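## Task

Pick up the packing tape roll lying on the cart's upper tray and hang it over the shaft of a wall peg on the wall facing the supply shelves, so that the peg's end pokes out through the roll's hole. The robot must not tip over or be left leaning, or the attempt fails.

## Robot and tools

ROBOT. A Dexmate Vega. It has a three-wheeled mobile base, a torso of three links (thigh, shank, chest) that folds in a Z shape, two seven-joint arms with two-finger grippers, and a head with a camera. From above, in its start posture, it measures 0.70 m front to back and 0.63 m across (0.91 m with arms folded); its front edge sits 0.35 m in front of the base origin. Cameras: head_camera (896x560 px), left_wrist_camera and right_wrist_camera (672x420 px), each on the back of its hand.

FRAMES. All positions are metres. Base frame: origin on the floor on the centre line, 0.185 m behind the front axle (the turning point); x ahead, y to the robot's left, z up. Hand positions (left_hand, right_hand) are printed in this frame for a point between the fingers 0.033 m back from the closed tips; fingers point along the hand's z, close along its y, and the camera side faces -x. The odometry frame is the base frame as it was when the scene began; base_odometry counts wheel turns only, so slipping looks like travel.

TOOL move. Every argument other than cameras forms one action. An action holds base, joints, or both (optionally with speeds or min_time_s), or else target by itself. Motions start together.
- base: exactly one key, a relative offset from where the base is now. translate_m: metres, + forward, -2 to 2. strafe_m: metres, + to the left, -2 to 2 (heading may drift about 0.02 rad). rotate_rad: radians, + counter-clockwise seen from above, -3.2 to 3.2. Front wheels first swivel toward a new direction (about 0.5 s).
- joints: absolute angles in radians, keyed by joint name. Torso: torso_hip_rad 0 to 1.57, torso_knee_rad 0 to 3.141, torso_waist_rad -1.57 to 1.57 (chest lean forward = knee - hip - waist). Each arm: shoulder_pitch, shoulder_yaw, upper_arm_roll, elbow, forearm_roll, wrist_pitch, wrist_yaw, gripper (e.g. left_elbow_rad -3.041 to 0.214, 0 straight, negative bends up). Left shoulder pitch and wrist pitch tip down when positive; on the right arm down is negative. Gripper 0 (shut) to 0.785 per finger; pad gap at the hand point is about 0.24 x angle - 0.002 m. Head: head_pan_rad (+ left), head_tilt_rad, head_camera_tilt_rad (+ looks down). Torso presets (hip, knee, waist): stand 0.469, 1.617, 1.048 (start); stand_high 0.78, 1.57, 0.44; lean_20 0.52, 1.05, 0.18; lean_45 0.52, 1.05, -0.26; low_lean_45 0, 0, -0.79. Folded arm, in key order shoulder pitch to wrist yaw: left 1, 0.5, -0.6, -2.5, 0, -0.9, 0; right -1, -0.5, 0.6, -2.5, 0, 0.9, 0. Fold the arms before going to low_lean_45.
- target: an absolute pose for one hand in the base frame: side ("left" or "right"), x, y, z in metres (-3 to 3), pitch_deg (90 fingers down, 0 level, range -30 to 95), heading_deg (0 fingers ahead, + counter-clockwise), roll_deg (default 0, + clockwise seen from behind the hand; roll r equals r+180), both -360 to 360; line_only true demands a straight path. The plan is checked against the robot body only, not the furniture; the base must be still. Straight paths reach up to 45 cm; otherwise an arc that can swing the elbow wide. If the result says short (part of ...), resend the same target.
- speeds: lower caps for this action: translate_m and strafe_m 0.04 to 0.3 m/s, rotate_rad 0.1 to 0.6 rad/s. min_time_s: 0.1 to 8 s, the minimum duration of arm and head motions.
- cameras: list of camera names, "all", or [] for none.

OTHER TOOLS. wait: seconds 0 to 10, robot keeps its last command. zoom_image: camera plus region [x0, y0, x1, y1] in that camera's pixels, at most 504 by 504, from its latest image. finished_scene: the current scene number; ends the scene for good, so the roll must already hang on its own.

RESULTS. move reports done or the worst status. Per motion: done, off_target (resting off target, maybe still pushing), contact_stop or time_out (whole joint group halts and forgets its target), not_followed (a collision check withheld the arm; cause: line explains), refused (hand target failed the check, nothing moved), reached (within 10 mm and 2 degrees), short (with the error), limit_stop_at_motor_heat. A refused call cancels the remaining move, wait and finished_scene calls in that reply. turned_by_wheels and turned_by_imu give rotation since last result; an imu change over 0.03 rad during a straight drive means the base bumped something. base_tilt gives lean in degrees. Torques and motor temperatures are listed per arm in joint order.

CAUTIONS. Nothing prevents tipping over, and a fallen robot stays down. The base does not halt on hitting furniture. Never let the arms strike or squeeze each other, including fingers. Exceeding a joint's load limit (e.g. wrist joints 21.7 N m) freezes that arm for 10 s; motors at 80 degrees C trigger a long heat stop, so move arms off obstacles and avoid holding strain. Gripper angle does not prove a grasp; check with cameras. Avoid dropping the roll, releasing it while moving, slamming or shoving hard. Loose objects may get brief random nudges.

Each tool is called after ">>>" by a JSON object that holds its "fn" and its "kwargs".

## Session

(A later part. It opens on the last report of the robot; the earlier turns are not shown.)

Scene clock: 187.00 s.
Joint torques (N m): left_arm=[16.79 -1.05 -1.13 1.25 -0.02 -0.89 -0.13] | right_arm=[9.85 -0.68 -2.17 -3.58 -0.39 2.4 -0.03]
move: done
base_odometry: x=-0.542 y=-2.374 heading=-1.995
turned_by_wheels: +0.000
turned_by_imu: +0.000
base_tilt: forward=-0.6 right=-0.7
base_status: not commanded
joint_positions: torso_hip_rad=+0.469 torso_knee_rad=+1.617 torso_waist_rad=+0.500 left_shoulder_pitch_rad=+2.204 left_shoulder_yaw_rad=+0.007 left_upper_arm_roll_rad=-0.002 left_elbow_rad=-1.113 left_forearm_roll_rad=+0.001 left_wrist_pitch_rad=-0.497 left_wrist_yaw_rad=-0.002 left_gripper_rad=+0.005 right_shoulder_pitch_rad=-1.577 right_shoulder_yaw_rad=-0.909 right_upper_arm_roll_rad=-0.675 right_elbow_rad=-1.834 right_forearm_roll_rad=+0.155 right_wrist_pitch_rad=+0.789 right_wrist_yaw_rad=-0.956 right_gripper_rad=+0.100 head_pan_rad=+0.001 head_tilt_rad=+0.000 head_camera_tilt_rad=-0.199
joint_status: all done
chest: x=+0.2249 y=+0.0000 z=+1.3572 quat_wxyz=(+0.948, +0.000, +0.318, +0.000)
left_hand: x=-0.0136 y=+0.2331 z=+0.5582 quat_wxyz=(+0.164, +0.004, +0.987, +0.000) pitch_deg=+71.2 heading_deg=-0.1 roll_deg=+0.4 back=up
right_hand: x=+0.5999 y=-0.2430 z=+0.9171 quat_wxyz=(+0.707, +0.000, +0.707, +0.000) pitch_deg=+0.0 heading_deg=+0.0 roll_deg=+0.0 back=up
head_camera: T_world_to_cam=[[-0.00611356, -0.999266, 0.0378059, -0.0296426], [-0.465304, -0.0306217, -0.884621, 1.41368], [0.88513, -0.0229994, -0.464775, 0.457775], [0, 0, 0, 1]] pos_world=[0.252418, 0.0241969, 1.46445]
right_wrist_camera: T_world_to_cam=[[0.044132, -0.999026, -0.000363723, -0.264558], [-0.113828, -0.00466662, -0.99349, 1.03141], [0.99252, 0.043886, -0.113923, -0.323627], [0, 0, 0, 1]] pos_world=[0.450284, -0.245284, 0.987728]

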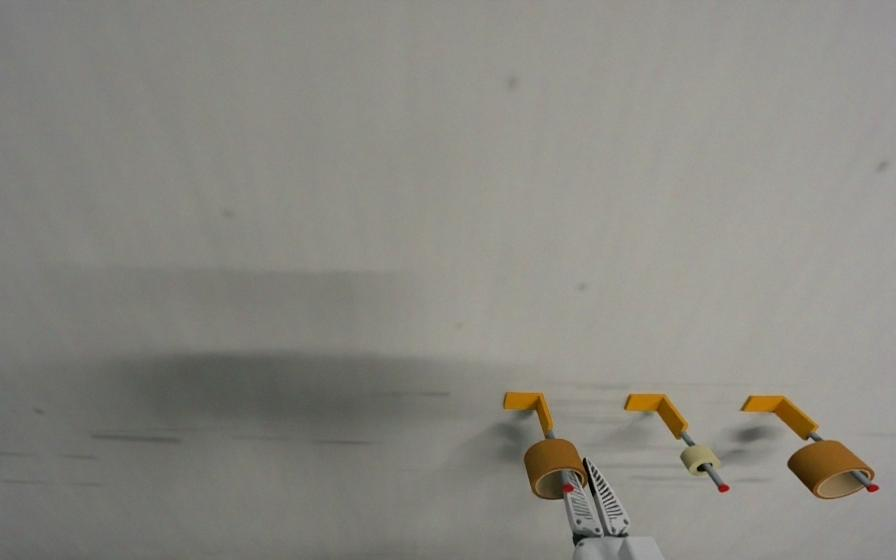

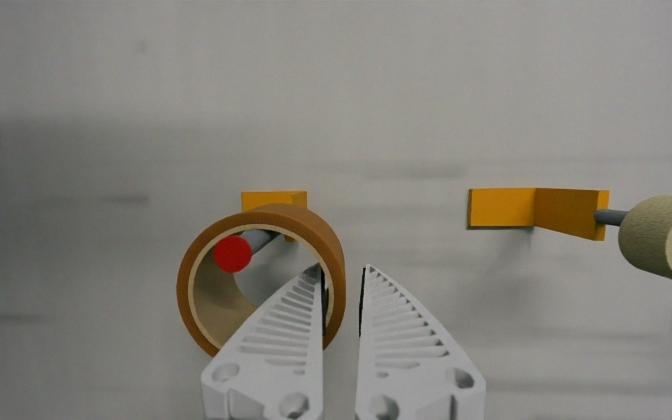

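>>> {"fn": "move", "kwargs": {"target": {"side":"right","x":0.6,"y":-0.231,"z":0.917,"pitch_deg":0,"heading_deg":0,"line_only":true}, "cameras": ["right_wrist_camera"]}}

>>> {"fn": "zoom_image", "kwargs": {"camera": "right_wrist_camera", "region": [180, 160, 430, 380]}}

Scene clock: 191.47 s.
Joint torques (N m): left_arm=[19.18 0.55 0.81 2.78 0.36 -1.15 0.07] | right_arm=[8.98 -0.2 -2.19 -6.01 -1.41 1.94 -0.37]
move: done
base_odometry: x=-0.542 y=-2.374 heading=-1.995
turned_by_wheels: +0.000
turned_by_imu: +0.000
base_tilt: forward=-0.5 right=-0.8
base_status: not commanded
joint_positions: torso_hip_rad=+0.469 torso_knee_rad=+1.617 torso_waist_rad=+0.500 left_shoulder_pitch_rad=+2.204 left_shoulder_yaw_rad=+0.007 left_upper_arm_roll_rad=-0.002 left_elbow_rad=-1.113 left_forearm_roll_rad=+0.001 left_wrist_pitch_rad=-0.497 left_wrist_yaw_rad=-0.002 left_gripper_rad=+0.005 right_shoulder_pitch_rad=-1.571 right_shoulder_yaw_rad=-0.886 right_upper_arm_roll_rad=-0.683 right_elbow_rad=-1.842 right_forearm_roll_rad=+0.136 right_wrist_pitch_rad=+0.763 right_wrist_yaw_rad=-0.961 right_gripper_rad=+0.100 head_pan_rad=+0.001 head_tilt_rad=+0.000 head_camera_tilt_rad=-0.199
joint_status: not commanded
chest: x=+0.2249 y=+0.0000 z=+1.3572 quat_wxyz=(+0.948, +0.000, +0.318, +0.000)
left_hand: x=-0.0136 y=+0.2331 z=+0.5582 quat_wxyz=(+0.164, +0.004, +0.987, +0.000) pitch_deg=+71.2 heading_deg=-0.1 roll_deg=+0.4 back=up
right_hand: x=+0.5999 y=-0.2328 z=+0.9168 quat_wxyz=(+0.707, +0.000, +0.707, +0.000) pitch_deg=+0.0 heading_deg=+0.0 roll_deg=+0.0 back=up
right_hand_status: reached (straight line, planned for 0.4 s): 2 mm and 0.0 deg off.
right_wrist_camera: T_world_to_cam=[[0.043955, -0.999033, -0.000158866, -0.254392], [-0.114215, -0.00486719, -0.993444, 1.03124], [0.992483, 0.043685, -0.114318, -0.323753], [0, 0, 0, 1]] pos_world=[0.450284, -0.234983, 0.98743]

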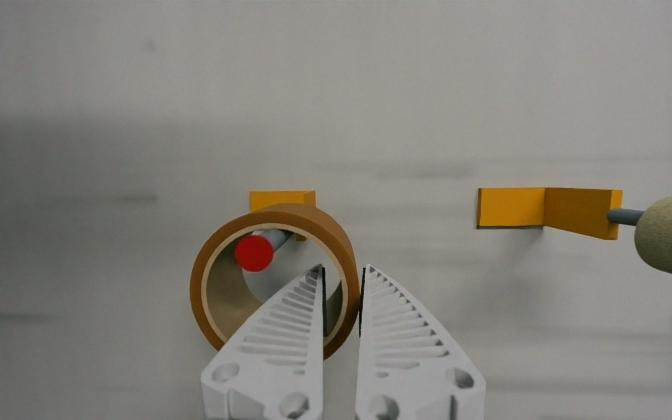

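Scaled by 2.016 (camera's finer frame: 960x600).

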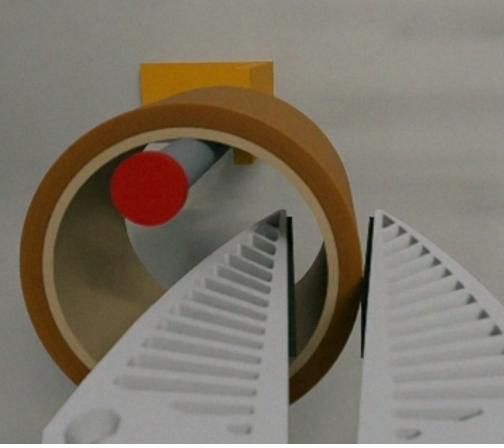

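Clear gap inside; the outer finger is near. Shift back slightly (4 mm) and leave.

>>> {"fn": "move", "kwargs": {"target": {"side":"right","x":0.6,"y":-0.236,"z":0.917,"pitch_deg":0,"heading_deg":0,"line_only":true}, "cameras": []}}

>>> {"fn": "move", "kwargs": {"base": {"translate_m":-0.25}, "speeds": {"translate_m":0.06}, "cameras": ["head_camera","right_wrist_camera"]}}

Scene clock: 194.80 s.
Joint torques (N m): left_arm=[20.08 0.72 3.86 -0.04 -0.04 -0.95 -0.01] | right_arm=[-11.45 -5.42 6.65 -3.24 -0.63 2.68 0.4]
move: done
base_odometry: x=-0.542 y=-2.374 heading=-1.995
turned_by_wheels: +0.000
turned_by_imu: +0.000
base_tilt: forward=-0.7 right=-0.9
base_status: not commanded
joint_positions: torso_hip_rad=+0.469 torso_knee_rad=+1.617 torso_waist_rad=+0.500 left_shoulder_pitch_rad=+2.204 left_shoulder_yaw_rad=+0.007 left_upper_arm_roll_rad=-0.002 left_elbow_rad=-1.113 left_forearm_roll_rad=+0.001 left_wrist_pitch_rad=-0.497 left_wrist_yaw_rad=-0.002 left_gripper_rad=+0.005 right_shoulder_pitch_rad=-1.571 right_shoulder_yaw_rad=-0.890 right_upper_arm_roll_rad=-0.682 right_elbow_rad=-1.840 right_forearm_roll_rad=+0.140 right_wrist_pitch_rad=+0.768 right_wrist_yaw_rad=-0.960 right_gripper_rad=+0.100 head_pan_rad=+0.001 head_tilt_rad=+0.000 head_camera_tilt_rad=-0.199
joint_status: not commanded
chest: x=+0.2249 y=+0.0000 z=+1.3572 quat_wxyz=(+0.948, +0.000, +0.318, +0.000)
left_hand: x=-0.0136 y=+0.2331 z=+0.5582 quat_wxyz=(+0.164, +0.004, +0.987, +0.000) pitch_deg=+71.2 heading_deg=-0.1 roll_deg=+0.4 back=up
right_hand: x=+0.6000 y=-0.2346 z=+0.9170 quat_wxyz=(+0.707, +0.000, +0.707, +0.000) pitch_deg=+0.0 heading_deg=+0.0 roll_deg=+0.0 back=up
right_hand_status: reached (straight line, planned for 0.2 s): 1 mm and 0.0 deg off.

Scene clock: 199.87 s.
Joint torques (N m): left_arm=[19.19 1.06 2.75 1.31 0.54 -1.46 -0.01] | right_arm=[-10.27 -4.43 5.73 -3.45 -0.65 2.45 0.14]
move: done
base_odometry: x=-0.440 y=-2.146 heading=-1.993
turned_by_wheels: +0.002
turned_by_imu: +0.003
base_tilt: forward=-0.5 right=-0.8
base_status: done
joint_positions: torso_hip_rad=+0.469 torso_knee_rad=+1.617 torso_waist_rad=+0.500 left_shoulder_pitch_rad=+2.204 left_shoulder_yaw_rad=+0.007 left_upper_arm_roll_rad=-0.002 left_elbow_rad=-1.113 left_forearm_roll_rad=+0.001 left_wrist_pitch_rad=-0.497 left_wrist_yaw_rad=-0.002 left_gripper_rad=+0.005 right_shoulder_pitch_rad=-1.572 right_shoulder_yaw_rad=-0.893 right_upper_arm_roll_rad=-0.681 right_elbow_rad=-1.839 right_forearm_roll_rad=+0.142 right_wrist_pitch_rad=+0.771 right_wrist_yaw_rad=-0.959 right_gripper_rad=+0.100 head_pan_rad=+0.001 head_tilt_rad=+0.000 head_camera_tilt_rad=-0.199
joint_status: not commanded
chest: x=+0.2248 y=+0.0000 z=+1.3572 quat_wxyz=(+0.948, +0.000, +0.318, +0.000)
left_hand: x=-0.0136 y=+0.2331 z=+0.5582 quat_wxyz=(+0.164, +0.004, +0.987, +0.000) pitch_deg=+71.2 heading_deg=-0.1 roll_deg=+0.4 back=up
right_hand: x=+0.6000 y=-0.2359 z=+0.9171 quat_wxyz=(+0.707, +0.000, +0.707, +0.000) pitch_deg=+0.0 heading_deg=+0.0 roll_deg=+0.0 back=up
head_camera: T_world_to_cam=[[-0.00611813, -0.999266, 0.0378034, -0.029639], [-0.465184, -0.0306205, -0.884684, 1.41365], [0.885193, -0.0229981, -0.464655, 0.457759], [0, 0, 0, 1]] pos_world=[0.25222, 0.0241969, 1.46445]
right_wrist_camera: T_world_to_cam=[[0.0441972, -0.999023, -0.000663539, -0.257097], [-0.113643, -0.00436774, -0.993512, 1.03135], [0.992538, 0.0439859, -0.113725, -0.324134], [0, 0, 0, 1]] pos_world=[0.450284, -0.238084, 0.987627]

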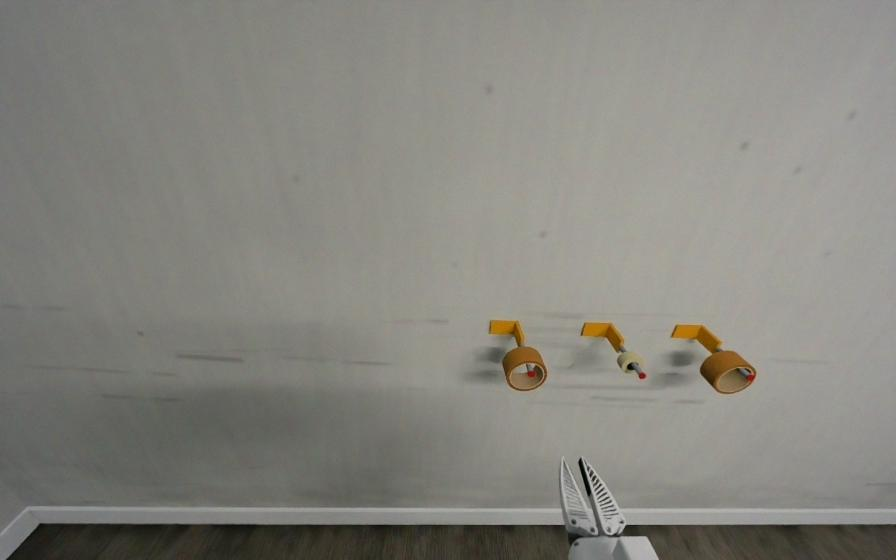

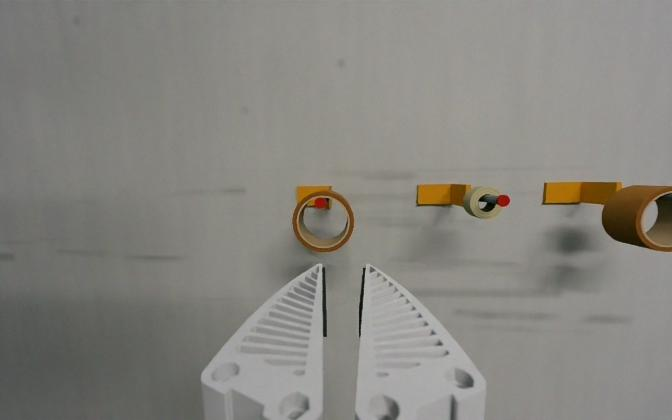

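>>> {"fn": "zoom_image", "kwargs": {"camera": "head_camera", "region": [470, 300, 600, 410]}}

Scaled by 3.877 (camera's finer frame: 960x600).

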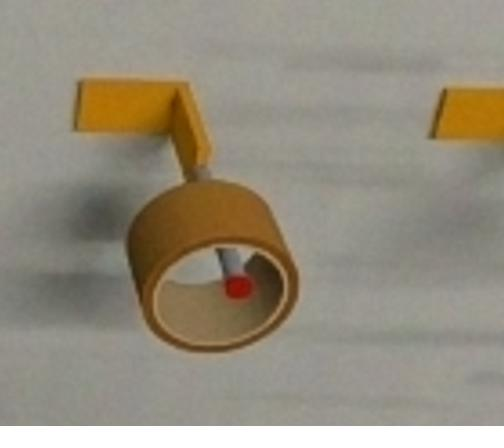

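>>> {"fn": "finished_scene", "kwargs": {"scene": 3}}

The scene is finished: the task was done.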